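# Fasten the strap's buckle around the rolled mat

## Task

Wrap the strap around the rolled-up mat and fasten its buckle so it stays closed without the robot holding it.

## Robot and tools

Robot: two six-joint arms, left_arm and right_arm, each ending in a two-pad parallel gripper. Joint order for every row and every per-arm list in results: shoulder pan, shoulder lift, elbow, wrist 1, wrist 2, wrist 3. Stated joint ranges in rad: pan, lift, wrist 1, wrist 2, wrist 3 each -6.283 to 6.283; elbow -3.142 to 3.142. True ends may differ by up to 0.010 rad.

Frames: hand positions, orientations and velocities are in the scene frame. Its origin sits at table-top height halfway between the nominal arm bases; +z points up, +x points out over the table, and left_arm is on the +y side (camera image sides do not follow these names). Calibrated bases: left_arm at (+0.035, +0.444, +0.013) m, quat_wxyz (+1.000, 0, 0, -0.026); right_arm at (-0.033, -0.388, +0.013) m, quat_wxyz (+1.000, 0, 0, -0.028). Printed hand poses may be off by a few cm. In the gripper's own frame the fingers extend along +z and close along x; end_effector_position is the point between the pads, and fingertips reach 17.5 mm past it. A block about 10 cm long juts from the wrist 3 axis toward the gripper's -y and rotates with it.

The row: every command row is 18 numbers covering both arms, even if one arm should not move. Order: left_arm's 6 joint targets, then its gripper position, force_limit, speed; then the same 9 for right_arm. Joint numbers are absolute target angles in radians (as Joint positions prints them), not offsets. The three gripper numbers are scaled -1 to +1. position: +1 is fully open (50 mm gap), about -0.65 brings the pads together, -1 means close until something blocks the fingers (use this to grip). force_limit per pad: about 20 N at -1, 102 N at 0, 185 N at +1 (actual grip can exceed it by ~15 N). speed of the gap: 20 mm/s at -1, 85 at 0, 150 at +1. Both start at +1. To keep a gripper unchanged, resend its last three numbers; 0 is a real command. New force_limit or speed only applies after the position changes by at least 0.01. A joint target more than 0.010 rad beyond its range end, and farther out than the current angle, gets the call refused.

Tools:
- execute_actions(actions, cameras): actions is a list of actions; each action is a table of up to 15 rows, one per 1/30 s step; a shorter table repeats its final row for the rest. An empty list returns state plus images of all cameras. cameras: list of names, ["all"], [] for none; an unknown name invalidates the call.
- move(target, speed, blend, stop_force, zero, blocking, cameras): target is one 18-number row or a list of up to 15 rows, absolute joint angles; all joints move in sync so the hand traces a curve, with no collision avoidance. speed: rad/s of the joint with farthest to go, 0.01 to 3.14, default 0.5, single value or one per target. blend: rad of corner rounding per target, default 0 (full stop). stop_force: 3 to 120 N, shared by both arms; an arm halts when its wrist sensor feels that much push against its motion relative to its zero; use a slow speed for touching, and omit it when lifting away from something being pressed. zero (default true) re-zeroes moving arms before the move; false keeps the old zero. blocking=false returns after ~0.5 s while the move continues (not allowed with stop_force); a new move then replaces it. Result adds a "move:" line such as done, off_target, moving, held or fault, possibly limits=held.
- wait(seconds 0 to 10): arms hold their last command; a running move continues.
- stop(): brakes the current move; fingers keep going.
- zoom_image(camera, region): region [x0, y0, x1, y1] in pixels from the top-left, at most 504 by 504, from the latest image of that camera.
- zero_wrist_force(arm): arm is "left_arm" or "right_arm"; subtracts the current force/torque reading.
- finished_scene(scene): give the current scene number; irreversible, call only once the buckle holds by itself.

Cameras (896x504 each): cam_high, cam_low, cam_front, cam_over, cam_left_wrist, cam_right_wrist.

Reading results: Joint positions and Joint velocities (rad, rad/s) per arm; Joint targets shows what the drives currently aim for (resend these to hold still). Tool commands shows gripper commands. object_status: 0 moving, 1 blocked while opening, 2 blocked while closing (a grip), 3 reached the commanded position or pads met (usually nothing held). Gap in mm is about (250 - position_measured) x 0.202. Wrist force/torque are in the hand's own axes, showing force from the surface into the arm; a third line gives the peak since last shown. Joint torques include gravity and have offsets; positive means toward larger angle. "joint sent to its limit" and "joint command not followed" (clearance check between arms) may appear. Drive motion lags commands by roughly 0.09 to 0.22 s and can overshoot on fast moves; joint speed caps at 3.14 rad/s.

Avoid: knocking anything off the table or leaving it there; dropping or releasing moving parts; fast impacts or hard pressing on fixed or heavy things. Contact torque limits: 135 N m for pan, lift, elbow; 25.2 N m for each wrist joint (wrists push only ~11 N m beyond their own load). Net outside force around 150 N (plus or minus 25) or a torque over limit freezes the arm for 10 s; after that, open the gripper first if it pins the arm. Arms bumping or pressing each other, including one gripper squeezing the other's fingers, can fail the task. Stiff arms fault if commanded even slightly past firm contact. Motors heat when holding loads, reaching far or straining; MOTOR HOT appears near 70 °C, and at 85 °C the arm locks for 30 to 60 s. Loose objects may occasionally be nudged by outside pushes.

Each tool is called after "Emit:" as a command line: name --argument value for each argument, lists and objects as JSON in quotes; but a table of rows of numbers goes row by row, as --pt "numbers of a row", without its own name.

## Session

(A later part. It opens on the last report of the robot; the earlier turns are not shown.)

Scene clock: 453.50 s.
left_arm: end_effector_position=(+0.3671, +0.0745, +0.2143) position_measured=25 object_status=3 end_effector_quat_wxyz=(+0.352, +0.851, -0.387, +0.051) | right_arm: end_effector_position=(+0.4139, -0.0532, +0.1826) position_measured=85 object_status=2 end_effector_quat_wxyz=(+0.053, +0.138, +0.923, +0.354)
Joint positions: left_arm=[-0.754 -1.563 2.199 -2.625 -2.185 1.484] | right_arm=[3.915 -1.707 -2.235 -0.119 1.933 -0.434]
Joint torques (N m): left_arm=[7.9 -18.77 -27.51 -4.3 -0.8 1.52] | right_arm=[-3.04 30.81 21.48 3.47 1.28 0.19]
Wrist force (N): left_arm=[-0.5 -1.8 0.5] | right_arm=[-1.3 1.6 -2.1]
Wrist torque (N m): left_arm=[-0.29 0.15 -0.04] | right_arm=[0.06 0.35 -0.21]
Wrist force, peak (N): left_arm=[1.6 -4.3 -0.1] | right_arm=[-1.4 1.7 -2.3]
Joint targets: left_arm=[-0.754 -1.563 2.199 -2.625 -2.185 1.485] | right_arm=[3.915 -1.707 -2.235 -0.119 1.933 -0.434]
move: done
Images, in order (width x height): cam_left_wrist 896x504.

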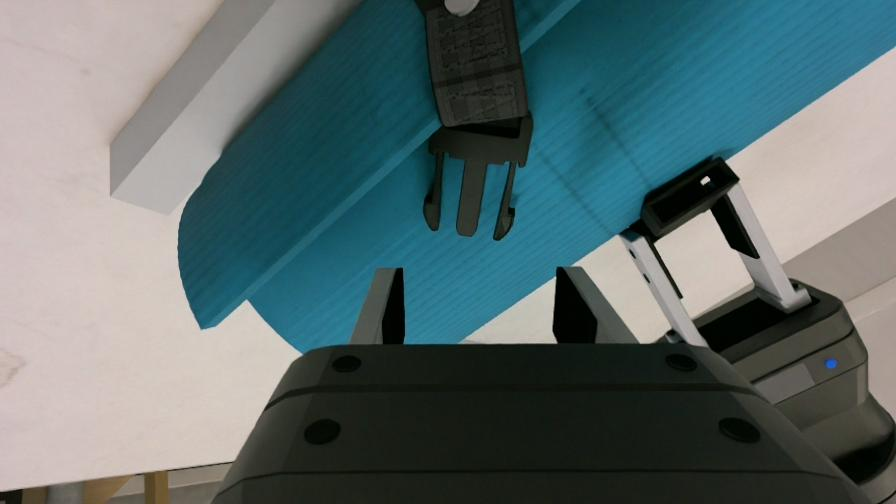

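Emit:
move --target '[-0.7972,-1.4751,2.2255,-2.7666,-2.1672,1.4373,0.85,0,0,3.9148,-1.707,-2.235,-0.119,1.933,-0.434,-1,-0.6,-1]' --speed 0.1 --stop_force 12 --cameras '["cam_left_wrist","cam_front"]'

Emit:
zoom_image --camera "cam_left_wrist" --region '[330, 150, 630, 350]'

Scene clock: 463.43 s.
left_arm: end_effector_position=(+0.3629, +0.0528, +0.1803) position_measured=25 object_status=3 end_effector_quat_wxyz=(+0.352, +0.851, -0.387, +0.051) | right_arm: end_effector_position=(+0.4139, -0.0532, +0.1826) position_measured=85 object_status=2 end_effector_quat_wxyz=(+0.053, +0.138, +0.923, +0.354)
Joint positions: left_arm=[-0.797 -1.475 2.226 -2.767 -2.167 1.437] | right_arm=[3.915 -1.707 -2.235 -0.119 1.933 -0.434]
Joint torques (N m): left_arm=[9.68 -35.78 -26.19 -1.11 -2.69 2.47] | right_arm=[-2.66 30.3 21.81 3.43 1.32 0.18]
Wrist force (N): left_arm=[-0.6 -1.7 0.4] | right_arm=[-1.3 1.4 -2.0]
Wrist torque (N m): left_arm=[-0.27 0.15 -0.04] | right_arm=[0.06 0.35 -0.21]
Wrist force, peak (N): left_arm=[-0.4 -1.8 0.9] | right_arm=[-1.2 1.8 -2.3]
Joint targets: left_arm=[-0.797 -1.475 2.225 -2.767 -2.167 1.437] | right_arm=[3.915 -1.707 -2.235 -0.119 1.933 -0.434]
move: done
Images, in order (width x height): cam_front 896x504, cam_left_wrist 896x504.

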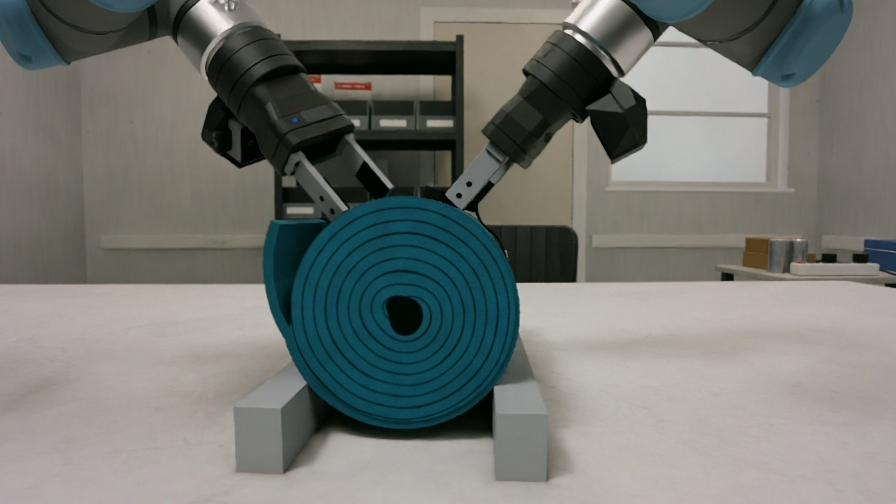

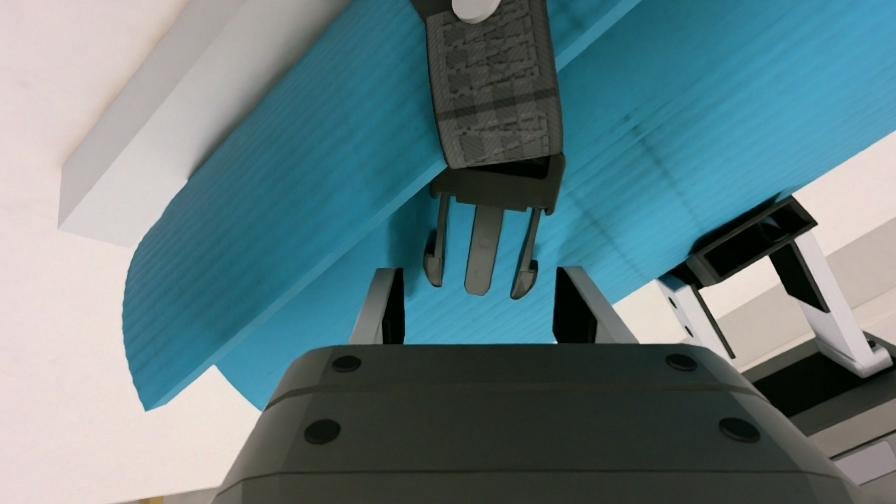

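Scaled by 1.680.

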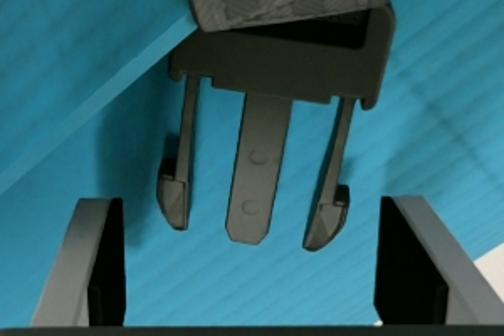

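Emit:
move --target '[-0.7972,-1.4751,2.2255,-2.7666,-2.1672,1.4373,-1,-0.9,-1,3.9148,-1.707,-2.235,-0.119,1.933,-0.434,-1,-0.6,-1]' --cameras '["cam_left_wrist","cam_over"]'

Emit:
zoom_image --camera "cam_left_wrist" --region '[330, 150, 630, 350]'

Emit:
zoom_image --camera "cam_over" --region '[220, 90, 480, 290]'

Scene clock: 470.70 s.
left_arm: end_effector_position=(+0.3630, +0.0528, +0.1805) position_measured=206 object_status=0 end_effector_quat_wxyz=(+0.352, +0.850, -0.387, +0.051) | right_arm: end_effector_position=(+0.4139, -0.0532, +0.1826) position_measured=85 object_status=2 end_effector_quat_wxyz=(+0.053, +0.138, +0.923, +0.354)
Joint positions: left_arm=[-0.797 -1.475 2.225 -2.767 -2.167 1.437] | right_arm=[3.915 -1.707 -2.235 -0.119 1.933 -0.434]
Joint torques (N m): left_arm=[-7.61 -5.08 -4.97 2.61 -1.67 2.39] | right_arm=[-2.4 30.57 21.76 3.32 1.23 0.26]
Wrist force (N): left_arm=[10.8 3.4 -45.3] | right_arm=[-0.7 1.1 -1.9]
Wrist torque (N m): left_arm=[0.20 -0.11 0.01] | right_arm=[0.08 0.36 -0.21]
Wrist force, peak (N): left_arm=[10.9 3.5 -45.4] | right_arm=[-1.4 1.8 -2.1]
Joint targets: left_arm=[-0.797 -1.475 2.225 -2.767 -2.167 1.437] | right_arm=[3.915 -1.707 -2.235 -0.119 1.933 -0.434]
move: done
Images, in order (width x height): cam_over 896x504, cam_left_wrist 896x504.

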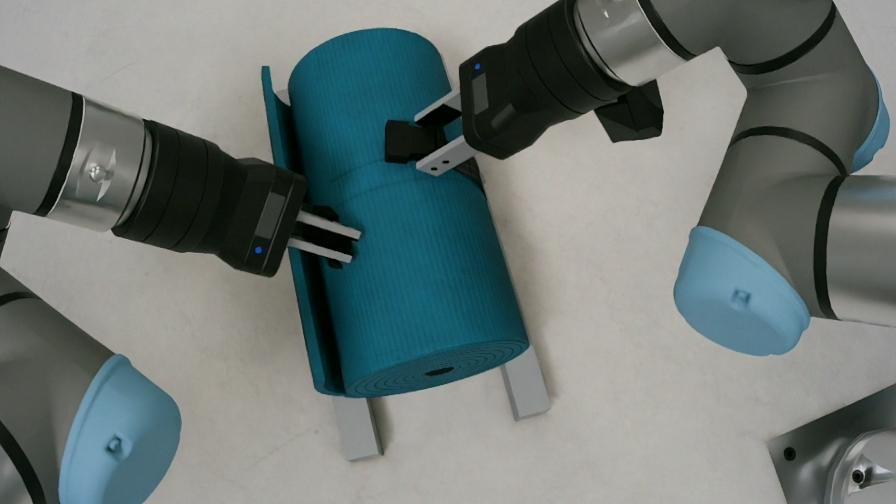

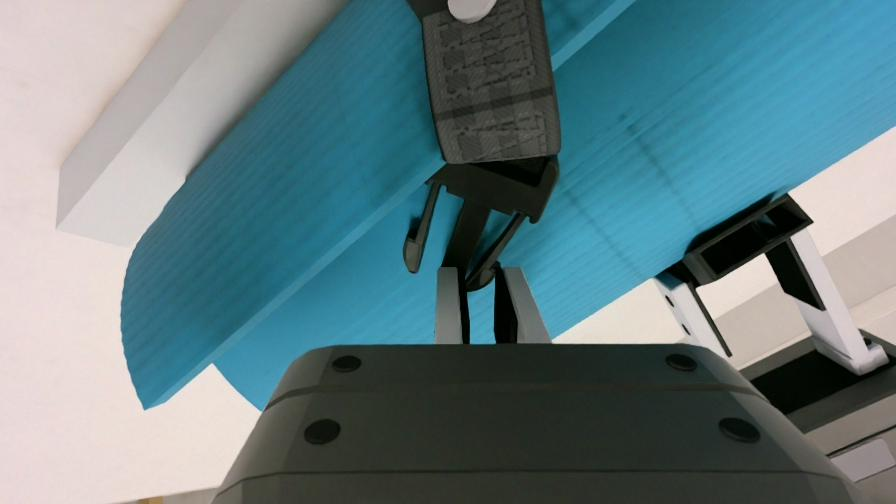

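Scaled by 1.680.

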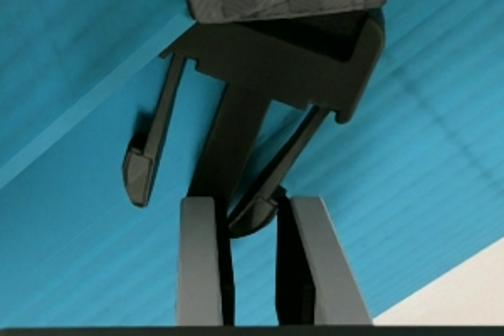

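Scaled by 1.938.

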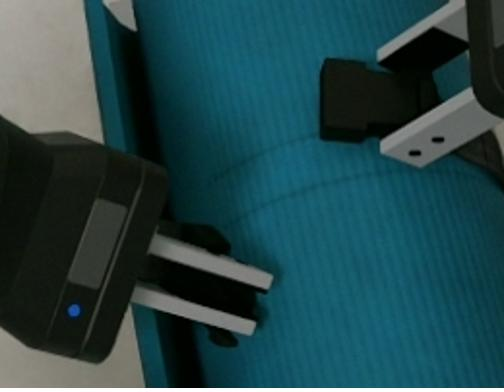

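Emit:
move --pt "-0.7972 -1.4751 2.2255 -2.7666 -2.1672 1.4373 0.9 0 -0.5 3.9148 -1.707 -2.235 -0.119 1.933 -0.434 -1 -0.6 -1" --pt "-0.6784 -1.5191 2.1699 -2.5889 -2.2143 1.5715 0.9 0 -0.5 3.9148 -1.707 -2.235 -0.119 1.933 -0.434 -1 -0.6 -1" --cameras '["cam_left_wrist","cam_over"]'

Emit:
zoom_image --camera "cam_left_wrist" --region '[330, 100, 630, 350]'

Scene clock: 485.40 s.
left_arm: end_effector_position=(+0.3941, +0.0925, +0.2045) position_measured=18 object_status=3 end_effector_quat_wxyz=(+0.352, +0.850, -0.387, +0.051) | right_arm: end_effector_position=(+0.4139, -0.0532, +0.1826) position_measured=85 object_status=2 end_effector_quat_wxyz=(+0.053, +0.138, +0.923, +0.354)
Joint positions: left_arm=[-0.678 -1.519 2.17 -2.589 -2.214 1.571] | right_arm=[3.915 -1.707 -2.235 -0.119 1.933 -0.434]
Joint torques (N m): left_arm=[3.25 -17.22 -15.81 -3.24 0.17 -0.75] | right_arm=[-2.07 30.77 21.66 3.36 1.06 0.39]
Wrist force (N): left_arm=[-0.2 -1.6 0.4] | right_arm=[-1.2 1.6 -2.1]
Wrist torque (N m): left_arm=[-0.27 0.11 -0.03] | right_arm=[0.06 0.32 -0.20]
Wrist force, peak (N): left_arm=[11.6 4.0 -45.9] | right_arm=[-1.3 2.0 -2.3]
Joint targets: left_arm=[-0.678 -1.519 2.170 -2.589 -2.214 1.571] | right_arm=[3.915 -1.707 -2.235 -0.119 1.933 -0.434]
move: done
Images, in order (width x height): cam_over 896x504, cam_left_wrist 896x504.

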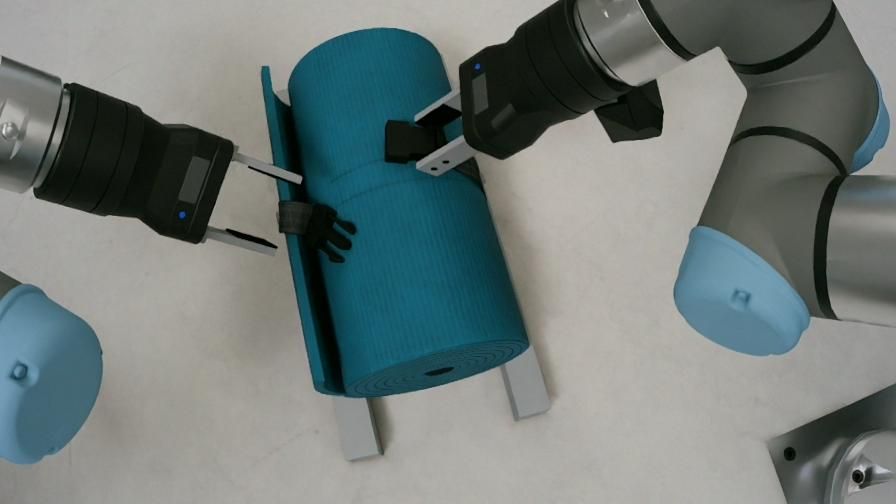

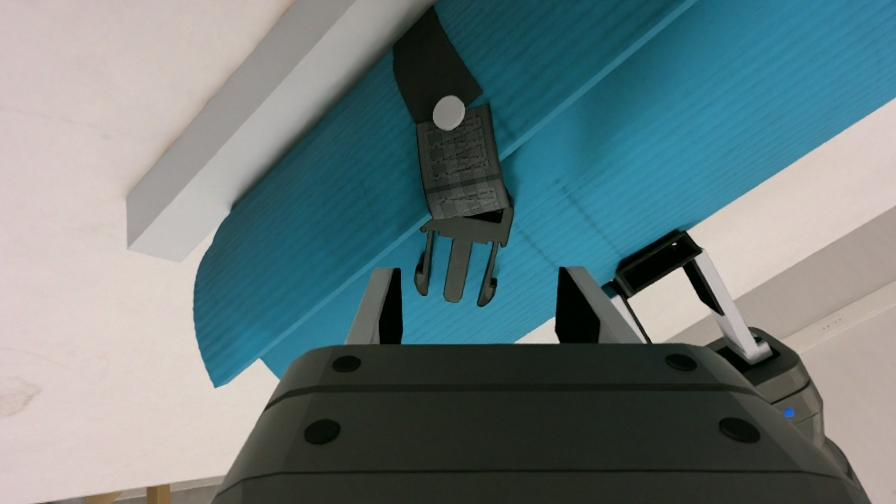

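Scaled by 1.680.

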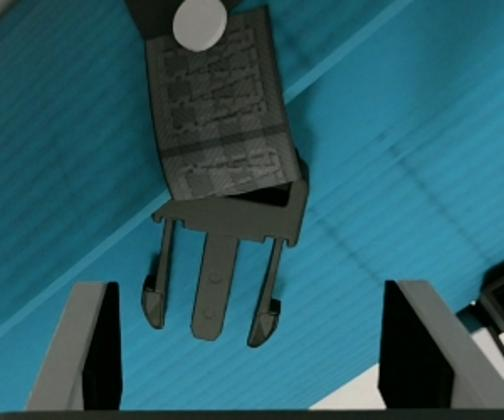

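Emit:
move --target '[-0.7036,-1.5343,2.3557,-3.0263,-2.1898,1.4498,0.85,0,-0.5,3.9148,-1.707,-2.235,-0.119,1.933,-0.434,-1,-0.6,-1]' --cameras '["cam_left_wrist"]'

Emit:
move --target '[-0.7793,-1.4051,2.3485,-3.1891,-2.1437,1.3775,0.85,0,-0.5,3.9148,-1.707,-2.235,-0.119,1.933,-0.434,-1,-0.6,-1]' --speed 0.08 --stop_force 15 --cameras '["cam_left_wrist","cam_front","cam_over"]'

Emit:
zoom_image --camera "cam_left_wrist" --region '[330, 150, 630, 350]'

Emit:
zoom_image --camera "cam_over" --region '[220, 90, 480, 290]'

Scene clock: 503.43 s.
left_arm: end_effector_position=(+0.3788, +0.0966, +0.2019) position_measured=25 object_status=3 end_effector_quat_wxyz=(+0.388, +0.830, -0.373, +0.146) | right_arm: end_effector_position=(+0.4139, -0.0532, +0.1826) position_measured=85 object_status=2 end_effector_quat_wxyz=(+0.053, +0.138, +0.923, +0.354)
Joint positions: left_arm=[-0.704 -1.534 2.356 -3.026 -2.19 1.45] | right_arm=[3.915 -1.707 -2.235 -0.119 1.933 -0.434]
Joint torques (N m): left_arm=[9.1 -19.33 -21.3 -5.09 -2.6 2.18] | right_arm=[-1.96 31.06 21.8 3.25 0.96 0.32]
Wrist force (N): left_arm=[-0.1 -1.5 0.0] | right_arm=[-1.4 1.7 -2.2]
Wrist torque (N m): left_arm=[-0.27 0.12 -0.08] | right_arm=[0.04 0.35 -0.20]
Wrist force, peak (N): left_arm=[-0.3 -1.9 0.7] | right_arm=[-1.4 2.0 -2.3]
Joint targets: left_arm=[-0.704 -1.534 2.356 -3.026 -2.190 1.450] | right_arm=[3.915 -1.707 -2.235 -0.119 1.933 -0.434]
move: done
Images, in order (width x height): cam_left_wrist 896x504.

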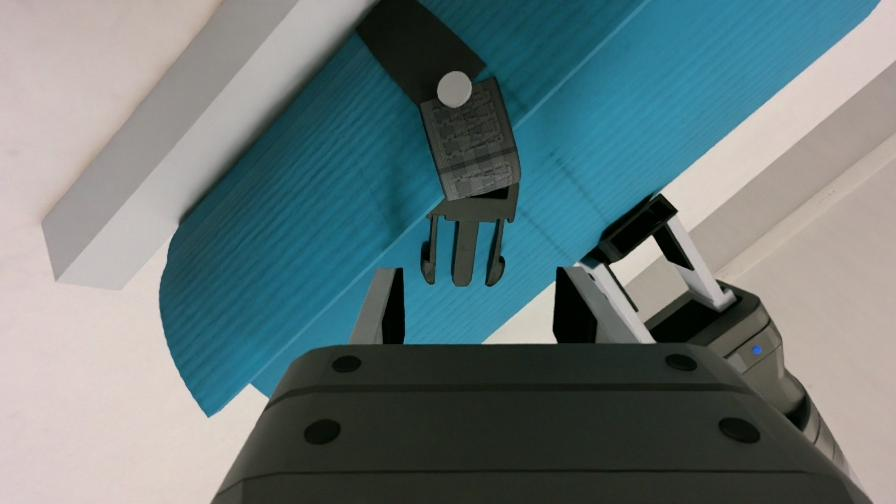

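Scene clock: 505.70 s.
left_arm: end_effector_position=(+0.3781, +0.0715, +0.1806) position_measured=25 object_status=3 end_effector_quat_wxyz=(+0.388, +0.830, -0.373, +0.146) | right_arm: end_effector_position=(+0.4139, -0.0532, +0.1826) position_measured=85 object_status=2 end_effector_quat_wxyz=(+0.053, +0.138, +0.923, +0.354)
Joint positions: left_arm=[-0.753 -1.449 2.351 -3.134 -2.16 1.402] | right_arm=[3.915 -1.707 -2.235 -0.119 1.933 -0.434]
Joint torques (N m): left_arm=[6.32 -13.56 -6.98 -3.93 -1.19 1.03] | right_arm=[-2.03 31.01 21.78 3.2 0.95 0.27]
Wrist force (N): left_arm=[3.3 4.1 -14.0] | right_arm=[-1.2 1.5 -1.9]
Wrist torque (N m): left_arm=[-0.25 -0.21 -0.24] | right_arm=[0.05 0.33 -0.21]
Wrist force, peak (N): left_arm=[3.5 6.9 -27.4] | right_arm=[-1.3 1.8 -2.2]
Joint targets: left_arm=[-0.753 -1.449 2.351 -3.134 -2.160 1.402] | right_arm=[3.915 -1.707 -2.235 -0.119 1.933 -0.434]
move: contact (left_arm); left_arm: the wrist 1 is farthest, 0.055 rad from its target
Images, in order (width x height): cam_front 896x504, cam_over 896x504, cam_left_wrist 896x504.

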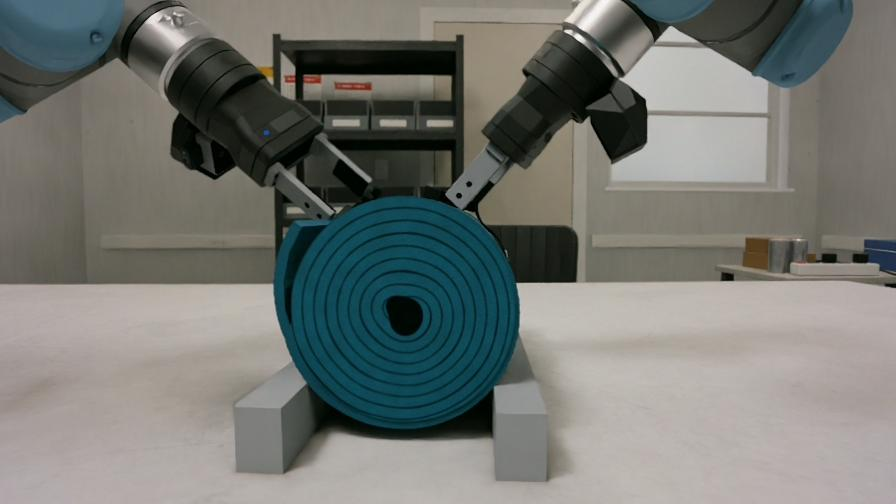

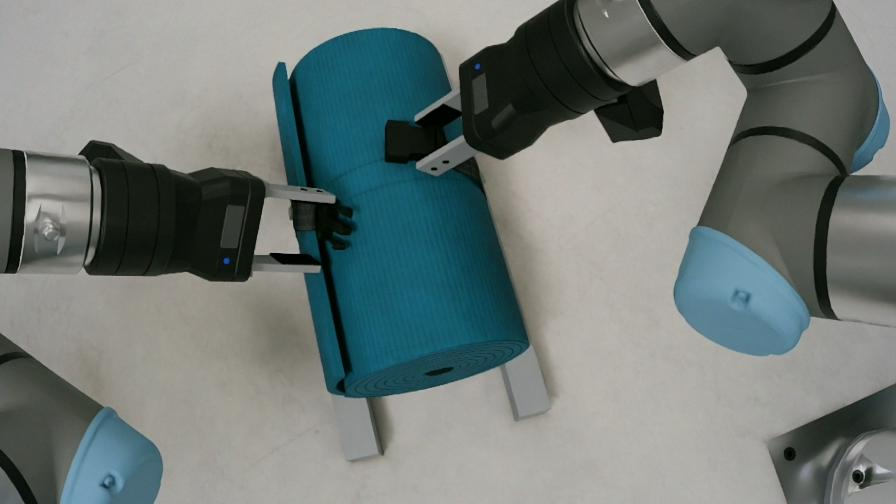

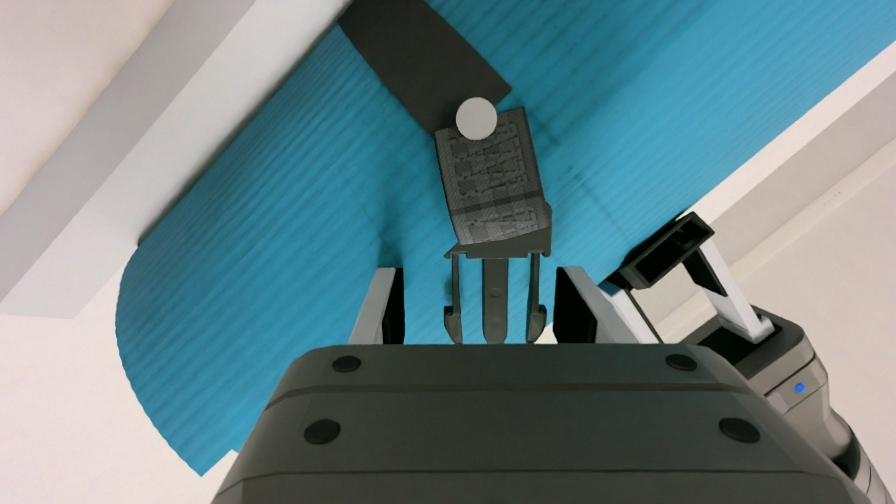

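Scaled by 1.680.

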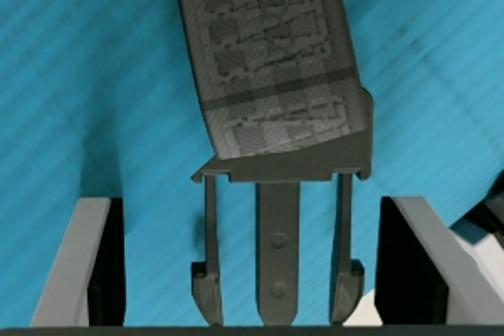

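Scaled by 1.938.

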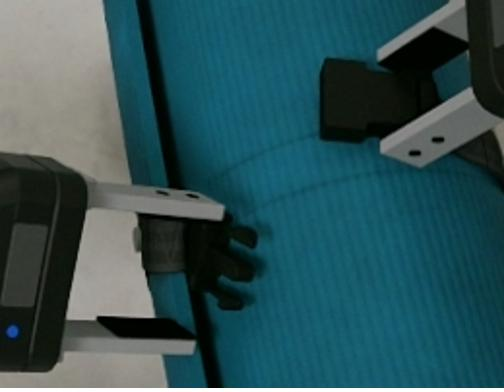

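Emit:
move --pt "-0.7036 -1.5343 2.3557 -3.0263 -2.1898 1.4498 0.85 0 -0.5 3.9148 -1.707 -2.235 -0.119 1.933 -0.434 -1 -0.6 -1" --pt "-0.7883 -1.5002 2.3153 -3.0653 -2.138 1.3691 0.85 0 -0.5 3.9148 -1.707 -2.235 -0.119 1.933 -0.434 -1 -0.6 -1" --speed 0.3 --cameras '["cam_left_wrist"]'

Emit:
move --target '[-0.7883,-1.4128,2.3506,-3.188,-2.138,1.3691,0.85,0,-0.5,3.9148,-1.707,-2.235,-0.119,1.933,-0.434,-1,-0.6,-1]' --speed 0.06 --stop_force 15 --cameras '["cam_left_wrist","cam_front","cam_over"]'

Emit:
zoom_image --camera "cam_left_wrist" --region '[330, 150, 630, 350]'

Emit:
zoom_image --camera "cam_over" --region '[220, 90, 480, 290]'

Emit:
zoom_image --camera "cam_front" --region '[250, 120, 450, 260]'

Scene clock: 536.80 s.
left_arm: end_effector_position=(+0.3738, +0.0570, +0.2063) position_measured=25 object_status=3 end_effector_quat_wxyz=(+0.388, +0.830, -0.373, +0.146) | right_arm: end_effector_position=(+0.4139, -0.0532, +0.1826) position_measured=85 object_status=2 end_effector_quat_wxyz=(+0.053, +0.138, +0.923, +0.354)
Joint positions: left_arm=[-0.788 -1.5 2.315 -3.065 -2.138 1.369] | right_arm=[3.915 -1.707 -2.235 -0.119 1.933 -0.434]
Joint torques (N m): left_arm=[-2.32 -31.08 -14.36 -1.24 -1.69 1.22] | right_arm=[-1.89 31.29 21.47 3.19 0.83 0.45]
Wrist force (N): left_arm=[-0.2 -1.6 0.2] | right_arm=[-1.3 1.6 -2.0]
Wrist torque (N m): left_arm=[-0.29 0.12 -0.14] | right_arm=[0.07 0.34 -0.20]
Wrist force, peak (N): left_arm=[3.4 4.0 -14.2] | right_arm=[-1.3 1.9 -2.3]
Joint targets: left_arm=[-0.788 -1.500 2.315 -3.065 -2.138 1.369] | right_arm=[3.915 -1.707 -2.235 -0.119 1.933 -0.434]
move: done
Images, in order (width x height): cam_left_wrist 896x504.

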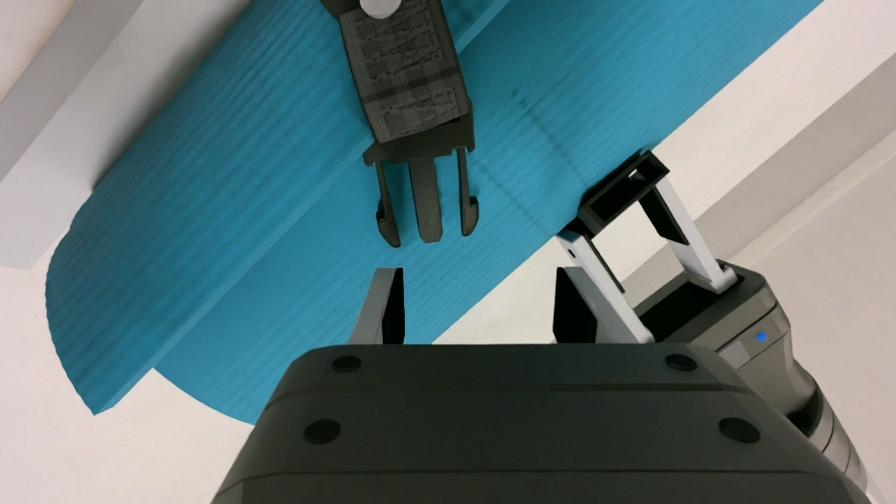

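Scene clock: 539.93 s.
left_arm: end_effector_position=(+0.3737, +0.0570, +0.1713) position_measured=25 object_status=3 end_effector_quat_wxyz=(+0.388, +0.830, -0.373, +0.146) | right_arm: end_effector_position=(+0.4139, -0.0532, +0.1826) position_measured=85 object_status=2 end_effector_quat_wxyz=(+0.053, +0.138, +0.923, +0.354)
Joint positions: left_arm=[-0.788 -1.413 2.351 -3.188 -2.138 1.369] | right_arm=[3.915 -1.707 -2.235 -0.119 1.933 -0.434]
Joint torques (N m): left_arm=[-6.84 -34.09 -23.95 -1.12 0.63 -2.19] | right_arm=[-1.64 30.93 21.55 3.15 0.87 0.36]
Wrist force (N): left_arm=[-0.2 -1.4 0.2] | right_arm=[-1.2 1.8 -2.1]
Wrist torque (N m): left_arm=[-0.26 0.14 -0.15] | right_arm=[0.08 0.33 -0.20]
Wrist force, peak (N): left_arm=[-0.4 -1.9 0.2] | right_arm=[-1.5 1.9 -2.3]
Joint targets: left_arm=[-0.788 -1.413 2.351 -3.188 -2.138 1.369] | right_arm=[3.915 -1.707 -2.235 -0.119 1.933 -0.434]
move: done
Images, in order (width x height): cam_front 896x504, cam_over 896x504, cam_left_wrist 896x504.

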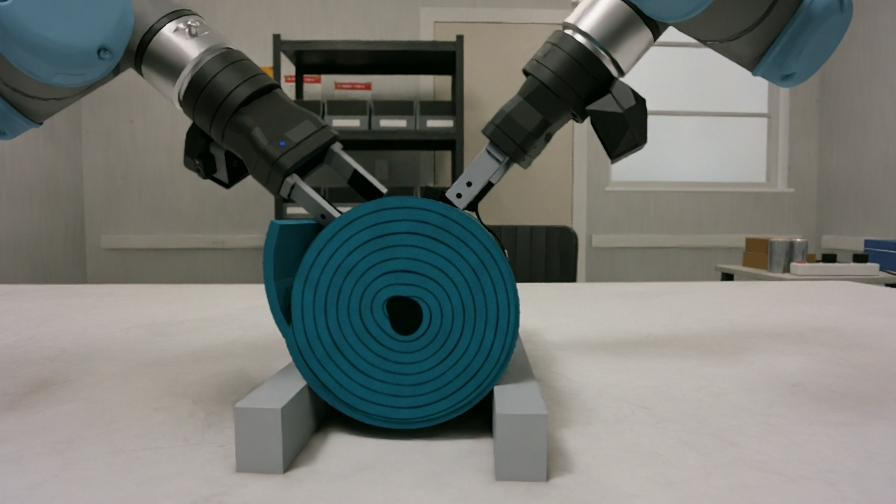

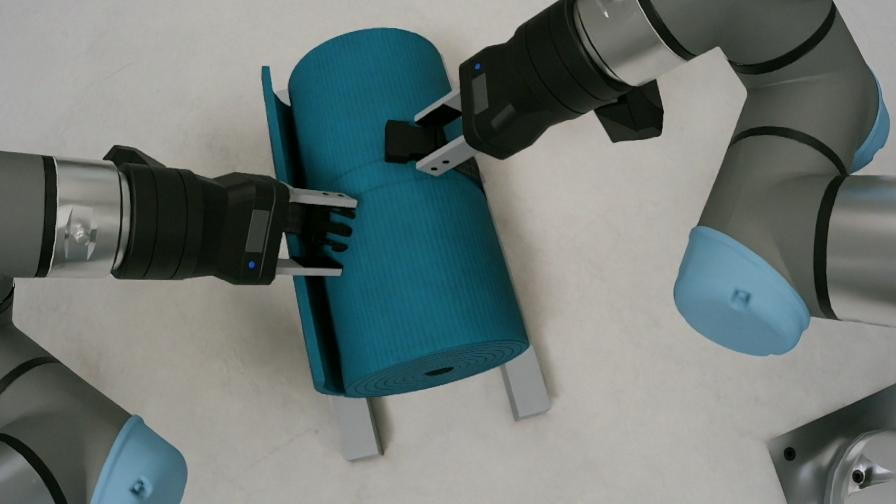

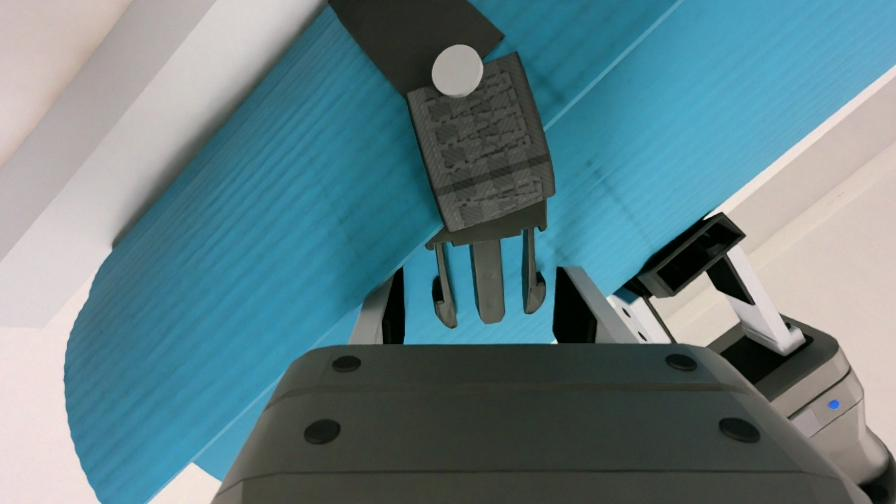

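Scaled by 1.680.

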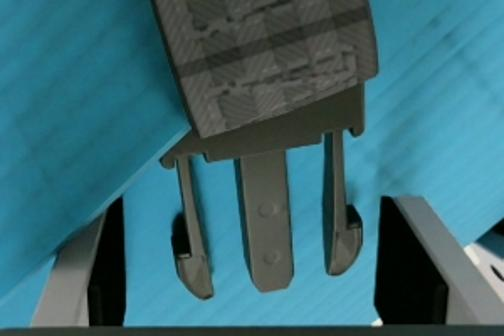

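Scaled by 1.938.

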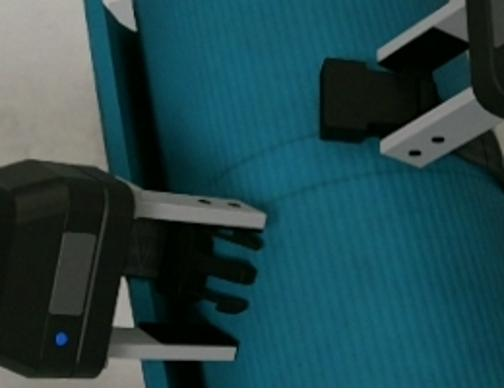

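Scaled by 2.520.

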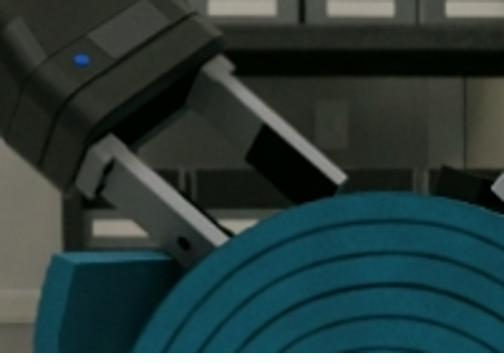

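Emit:
move --target '[-0.8019,-1.3821,2.3367,-3.2115,-2.1294,1.3568,0.85,0,-0.5,3.9148,-1.707,-2.235,-0.119,1.933,-0.434,-1,-0.6,-1]' --speed 0.05 --stop_force 12 --cameras '["cam_left_wrist","cam_over"]'

Emit:
zoom_image --camera "cam_left_wrist" --region '[330, 150, 630, 350]'

Scene clock: 549.57 s.
left_arm: end_effector_position=(+0.3740, +0.0554, +0.1705) position_measured=25 object_status=3 end_effector_quat_wxyz=(+0.388, +0.830, -0.373, +0.146) | right_arm: end_effector_position=(+0.4139, -0.0532, +0.1826) position_measured=85 object_status=2 end_effector_quat_wxyz=(+0.053, +0.138, +0.923, +0.354)
Joint positions: left_arm=[-0.791 -1.408 2.348 -3.192 -2.137 1.367] | right_arm=[3.915 -1.707 -2.235 -0.119 1.933 -0.434]
Joint torques (N m): left_arm=[6.19 -18.29 -11.7 -5.12 -2.21 2.52] | right_arm=[-1.35 31.22 21.33 3.16 0.82 0.42]
Wrist force (N): left_arm=[-3.3 -1.6 -13.5] | right_arm=[-1.5 1.1 -2.4]
Wrist torque (N m): left_arm=[-0.36 -0.34 -0.06] | right_arm=[0.05 0.33 -0.22]
Wrist force, peak (N): left_arm=[-17.2 1.7 -58.3] | right_arm=[-2.2 -0.5 -4.2]
Joint targets: left_arm=[-0.791 -1.408 2.348 -3.192 -2.137 1.367] | right_arm=[3.915 -1.707 -2.235 -0.119 1.933 -0.434]
move: contact (left_arm); left_arm: the shoulder lift is farthest, 0.026 rad from its target
Images, in order (width x height): cam_over 896x504, cam_left_wrist 896x504.

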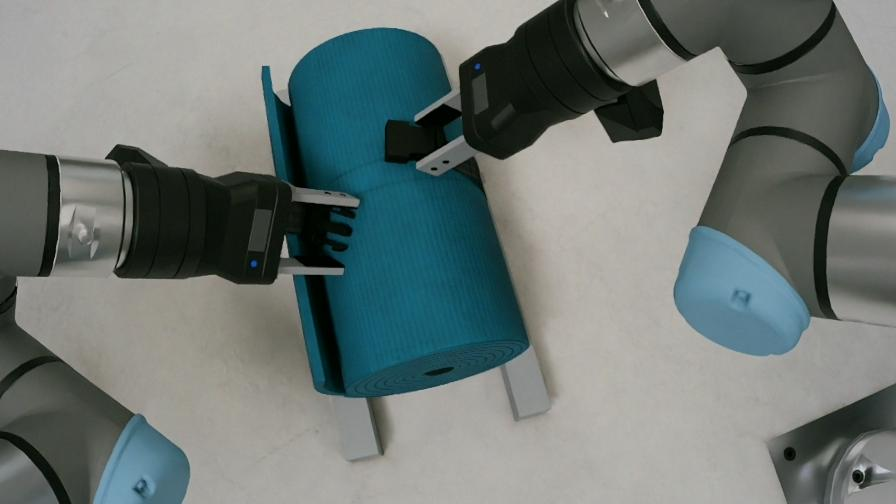

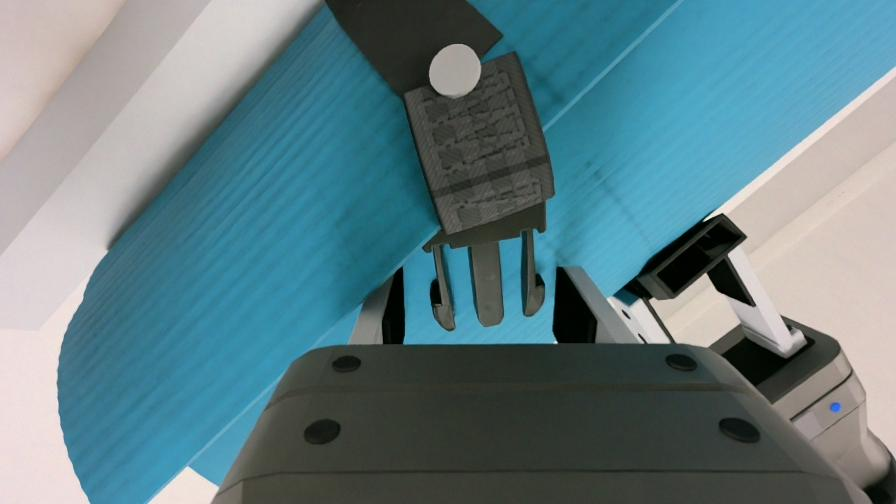

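Scaled by 1.680.

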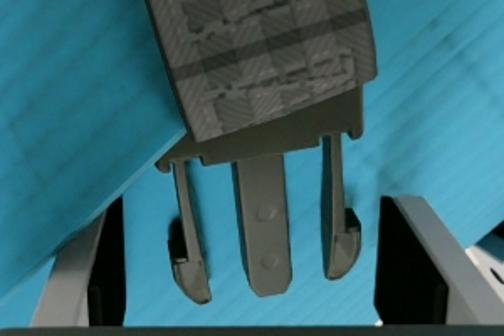

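Emit:
move --target '[-0.791,-1.408,2.348,-3.192,-2.137,1.367,-1,-0.8,-1,3.9148,-1.707,-2.235,-0.119,1.933,-0.434,-1,-0.6,-1]' --cameras '["cam_left_wrist","cam_over"]'

Emit:
zoom_image --camera "cam_left_wrist" --region '[330, 150, 630, 350]'

Scene clock: 566.40 s.
left_arm: end_effector_position=(+0.3739, +0.0551, +0.1708) position_measured=130 object_status=2 end_effector_quat_wxyz=(+0.388, +0.830, -0.373, +0.146) | right_arm: end_effector_position=(+0.4139, -0.0532, +0.1826) position_measured=85 object_status=2 end_effector_quat_wxyz=(+0.053, +0.138, +0.923, +0.354)
Joint positions: left_arm=[-0.791 -1.408 2.348 -3.192 -2.137 1.367] | right_arm=[3.915 -1.707 -2.235 -0.119 1.933 -0.434]
Joint torques (N m): left_arm=[-6.82 -33.84 -23.38 -5.48 -0.03 0.56] | right_arm=[-1.9 31.31 21.69 2.99 0.89 0.47]
Wrist force (N): left_arm=[-0.5 -1.7 -2.1] | right_arm=[-1.4 1.6 -2.7]
Wrist torque (N m): left_arm=[-0.28 0.07 -0.07] | right_arm=[0.05 0.34 -0.20]
Wrist force, peak (N): left_arm=[-8.4 -3.0 -14.3] | right_arm=[-2.1 1.2 -3.3]
Joint targets: left_arm=[-0.791 -1.408 2.348 -3.192 -2.137 1.367] | right_arm=[3.915 -1.707 -2.235 -0.119 1.933 -0.434]
move: done
Images, in order (width x height): cam_over 896x504, cam_left_wrist 896x504.

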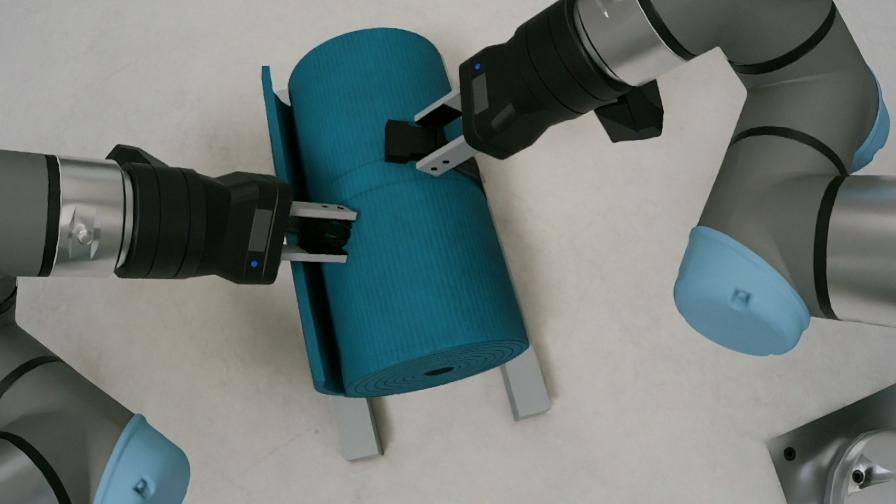

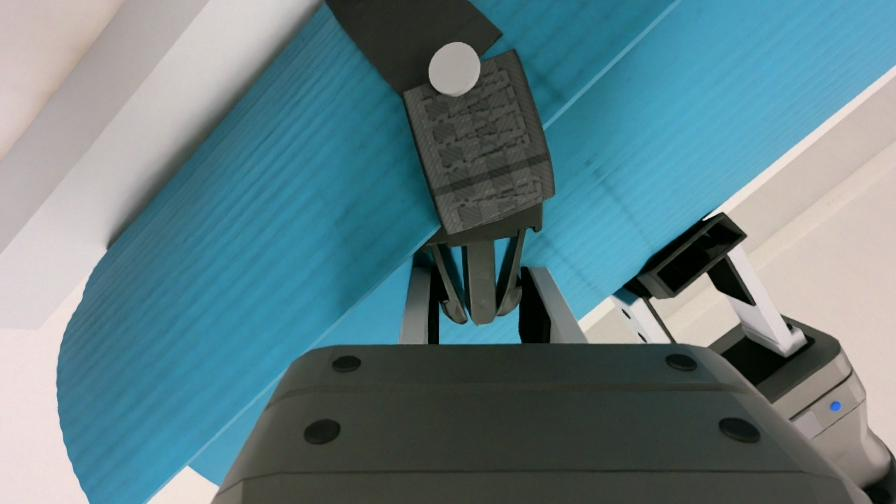

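Scaled by 1.680.

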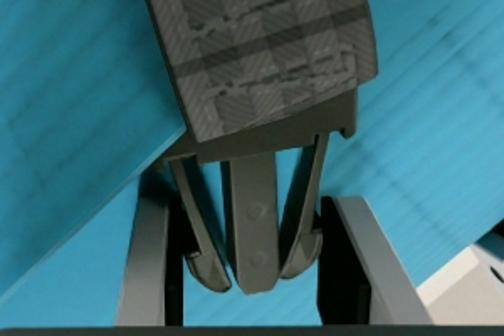

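Emit:
move --target '[-0.8349,-1.4563,2.2053,-2.9135,-1.9563,0.3452,-1,-0.8,-1,3.9148,-1.707,-2.235,-0.119,1.933,-0.434,-1,-0.6,-1]' --speed 0.25 --cameras '["cam_left_wrist","cam_over","cam_front"]'

Emit:
zoom_image --camera "cam_left_wrist" --region '[330, 100, 630, 350]'

Emit:
zoom_image --camera "cam_over" --region '[220, 90, 480, 290]'

Emit:
zoom_image --camera "cam_front" --region '[250, 120, 500, 260]'

Scene clock: 596.50 s.
left_arm: end_effector_position=(+0.4123, +0.0378, +0.1872) position_measured=130 object_status=2 end_effector_quat_wxyz=(+0.340, +0.935, +0.103, -0.018) | right_arm: end_effector_position=(+0.4139, -0.0532, +0.1826) position_measured=85 object_status=2 end_effector_quat_wxyz=(+0.053, +0.138, +0.923, +0.354)
Joint positions: left_arm=[-0.835 -1.456 2.205 -2.913 -1.956 0.345] | right_arm=[3.915 -1.707 -2.235 -0.119 1.933 -0.434]
Joint torques (N m): left_arm=[2.71 -25.77 -12.86 -5.9 -2.29 1.35] | right_arm=[-1.31 26.39 21.58 2.99 0.82 0.5]
Motor temperatures (°C): left_arm=[28 34 32 34 37 34] | right_arm=[39 36 26 30 46 40]
Wrist force (N): left_arm=[-0.7 -1.4 1.2] | right_arm=[-1.1 3.2 -2.4]
Wrist torque (N m): left_arm=[-0.17 0.18 -0.22] | right_arm=[0.08 0.36 -0.18]
Wrist force, peak (N): left_arm=[-23.0 -4.5 -55.4] | right_arm=[-2.9 -0.9 -9.1]
Joint targets: left_arm=[-0.835 -1.456 2.205 -2.913 -1.956 0.345] | right_arm=[3.915 -1.707 -2.235 -0.119 1.933 -0.434]
move: done
Images, in order (width x height): cam_front 896x504, cam_over 896x504, cam_left_wrist 896x504.

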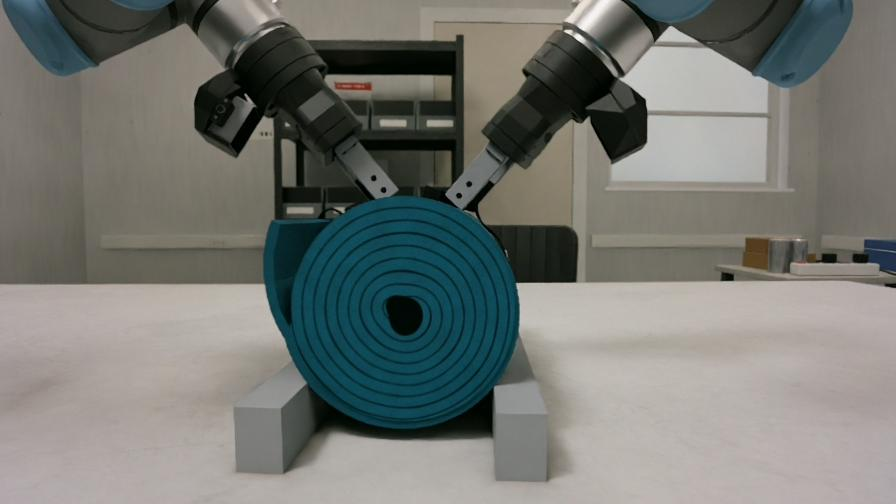

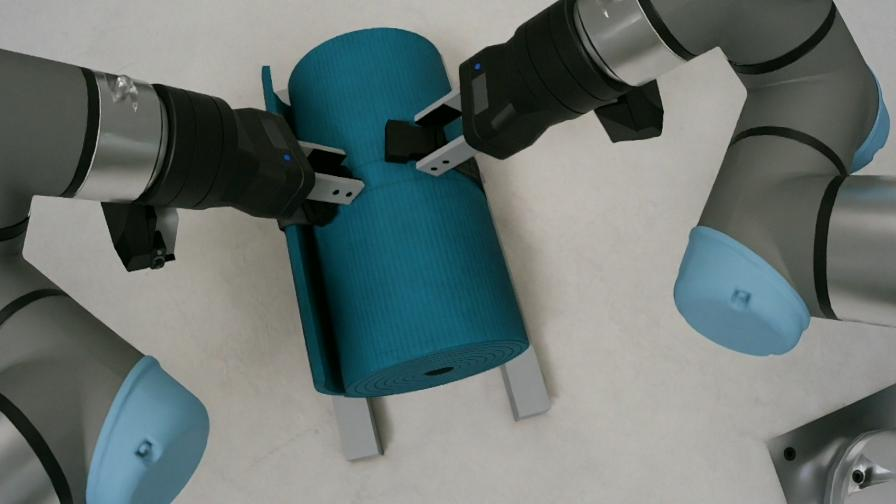

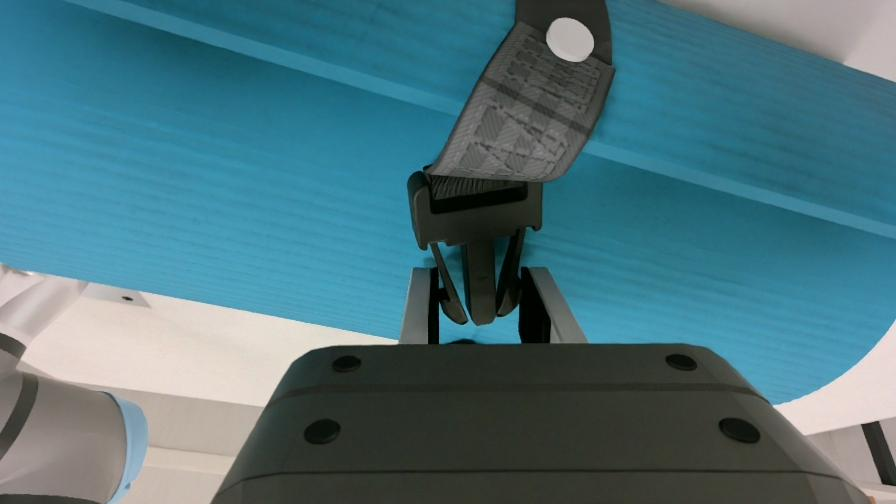

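Scaled by 1.680.

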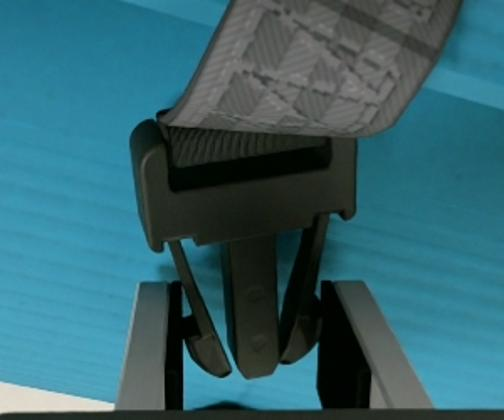

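Scaled by 1.938.

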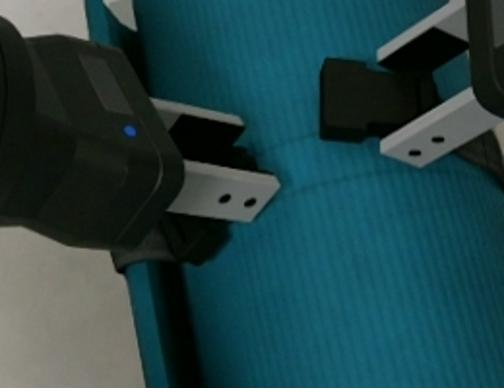

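Scaled by 2.016.

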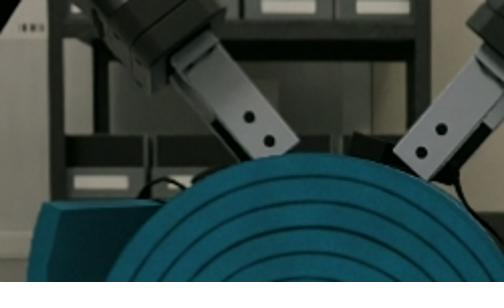

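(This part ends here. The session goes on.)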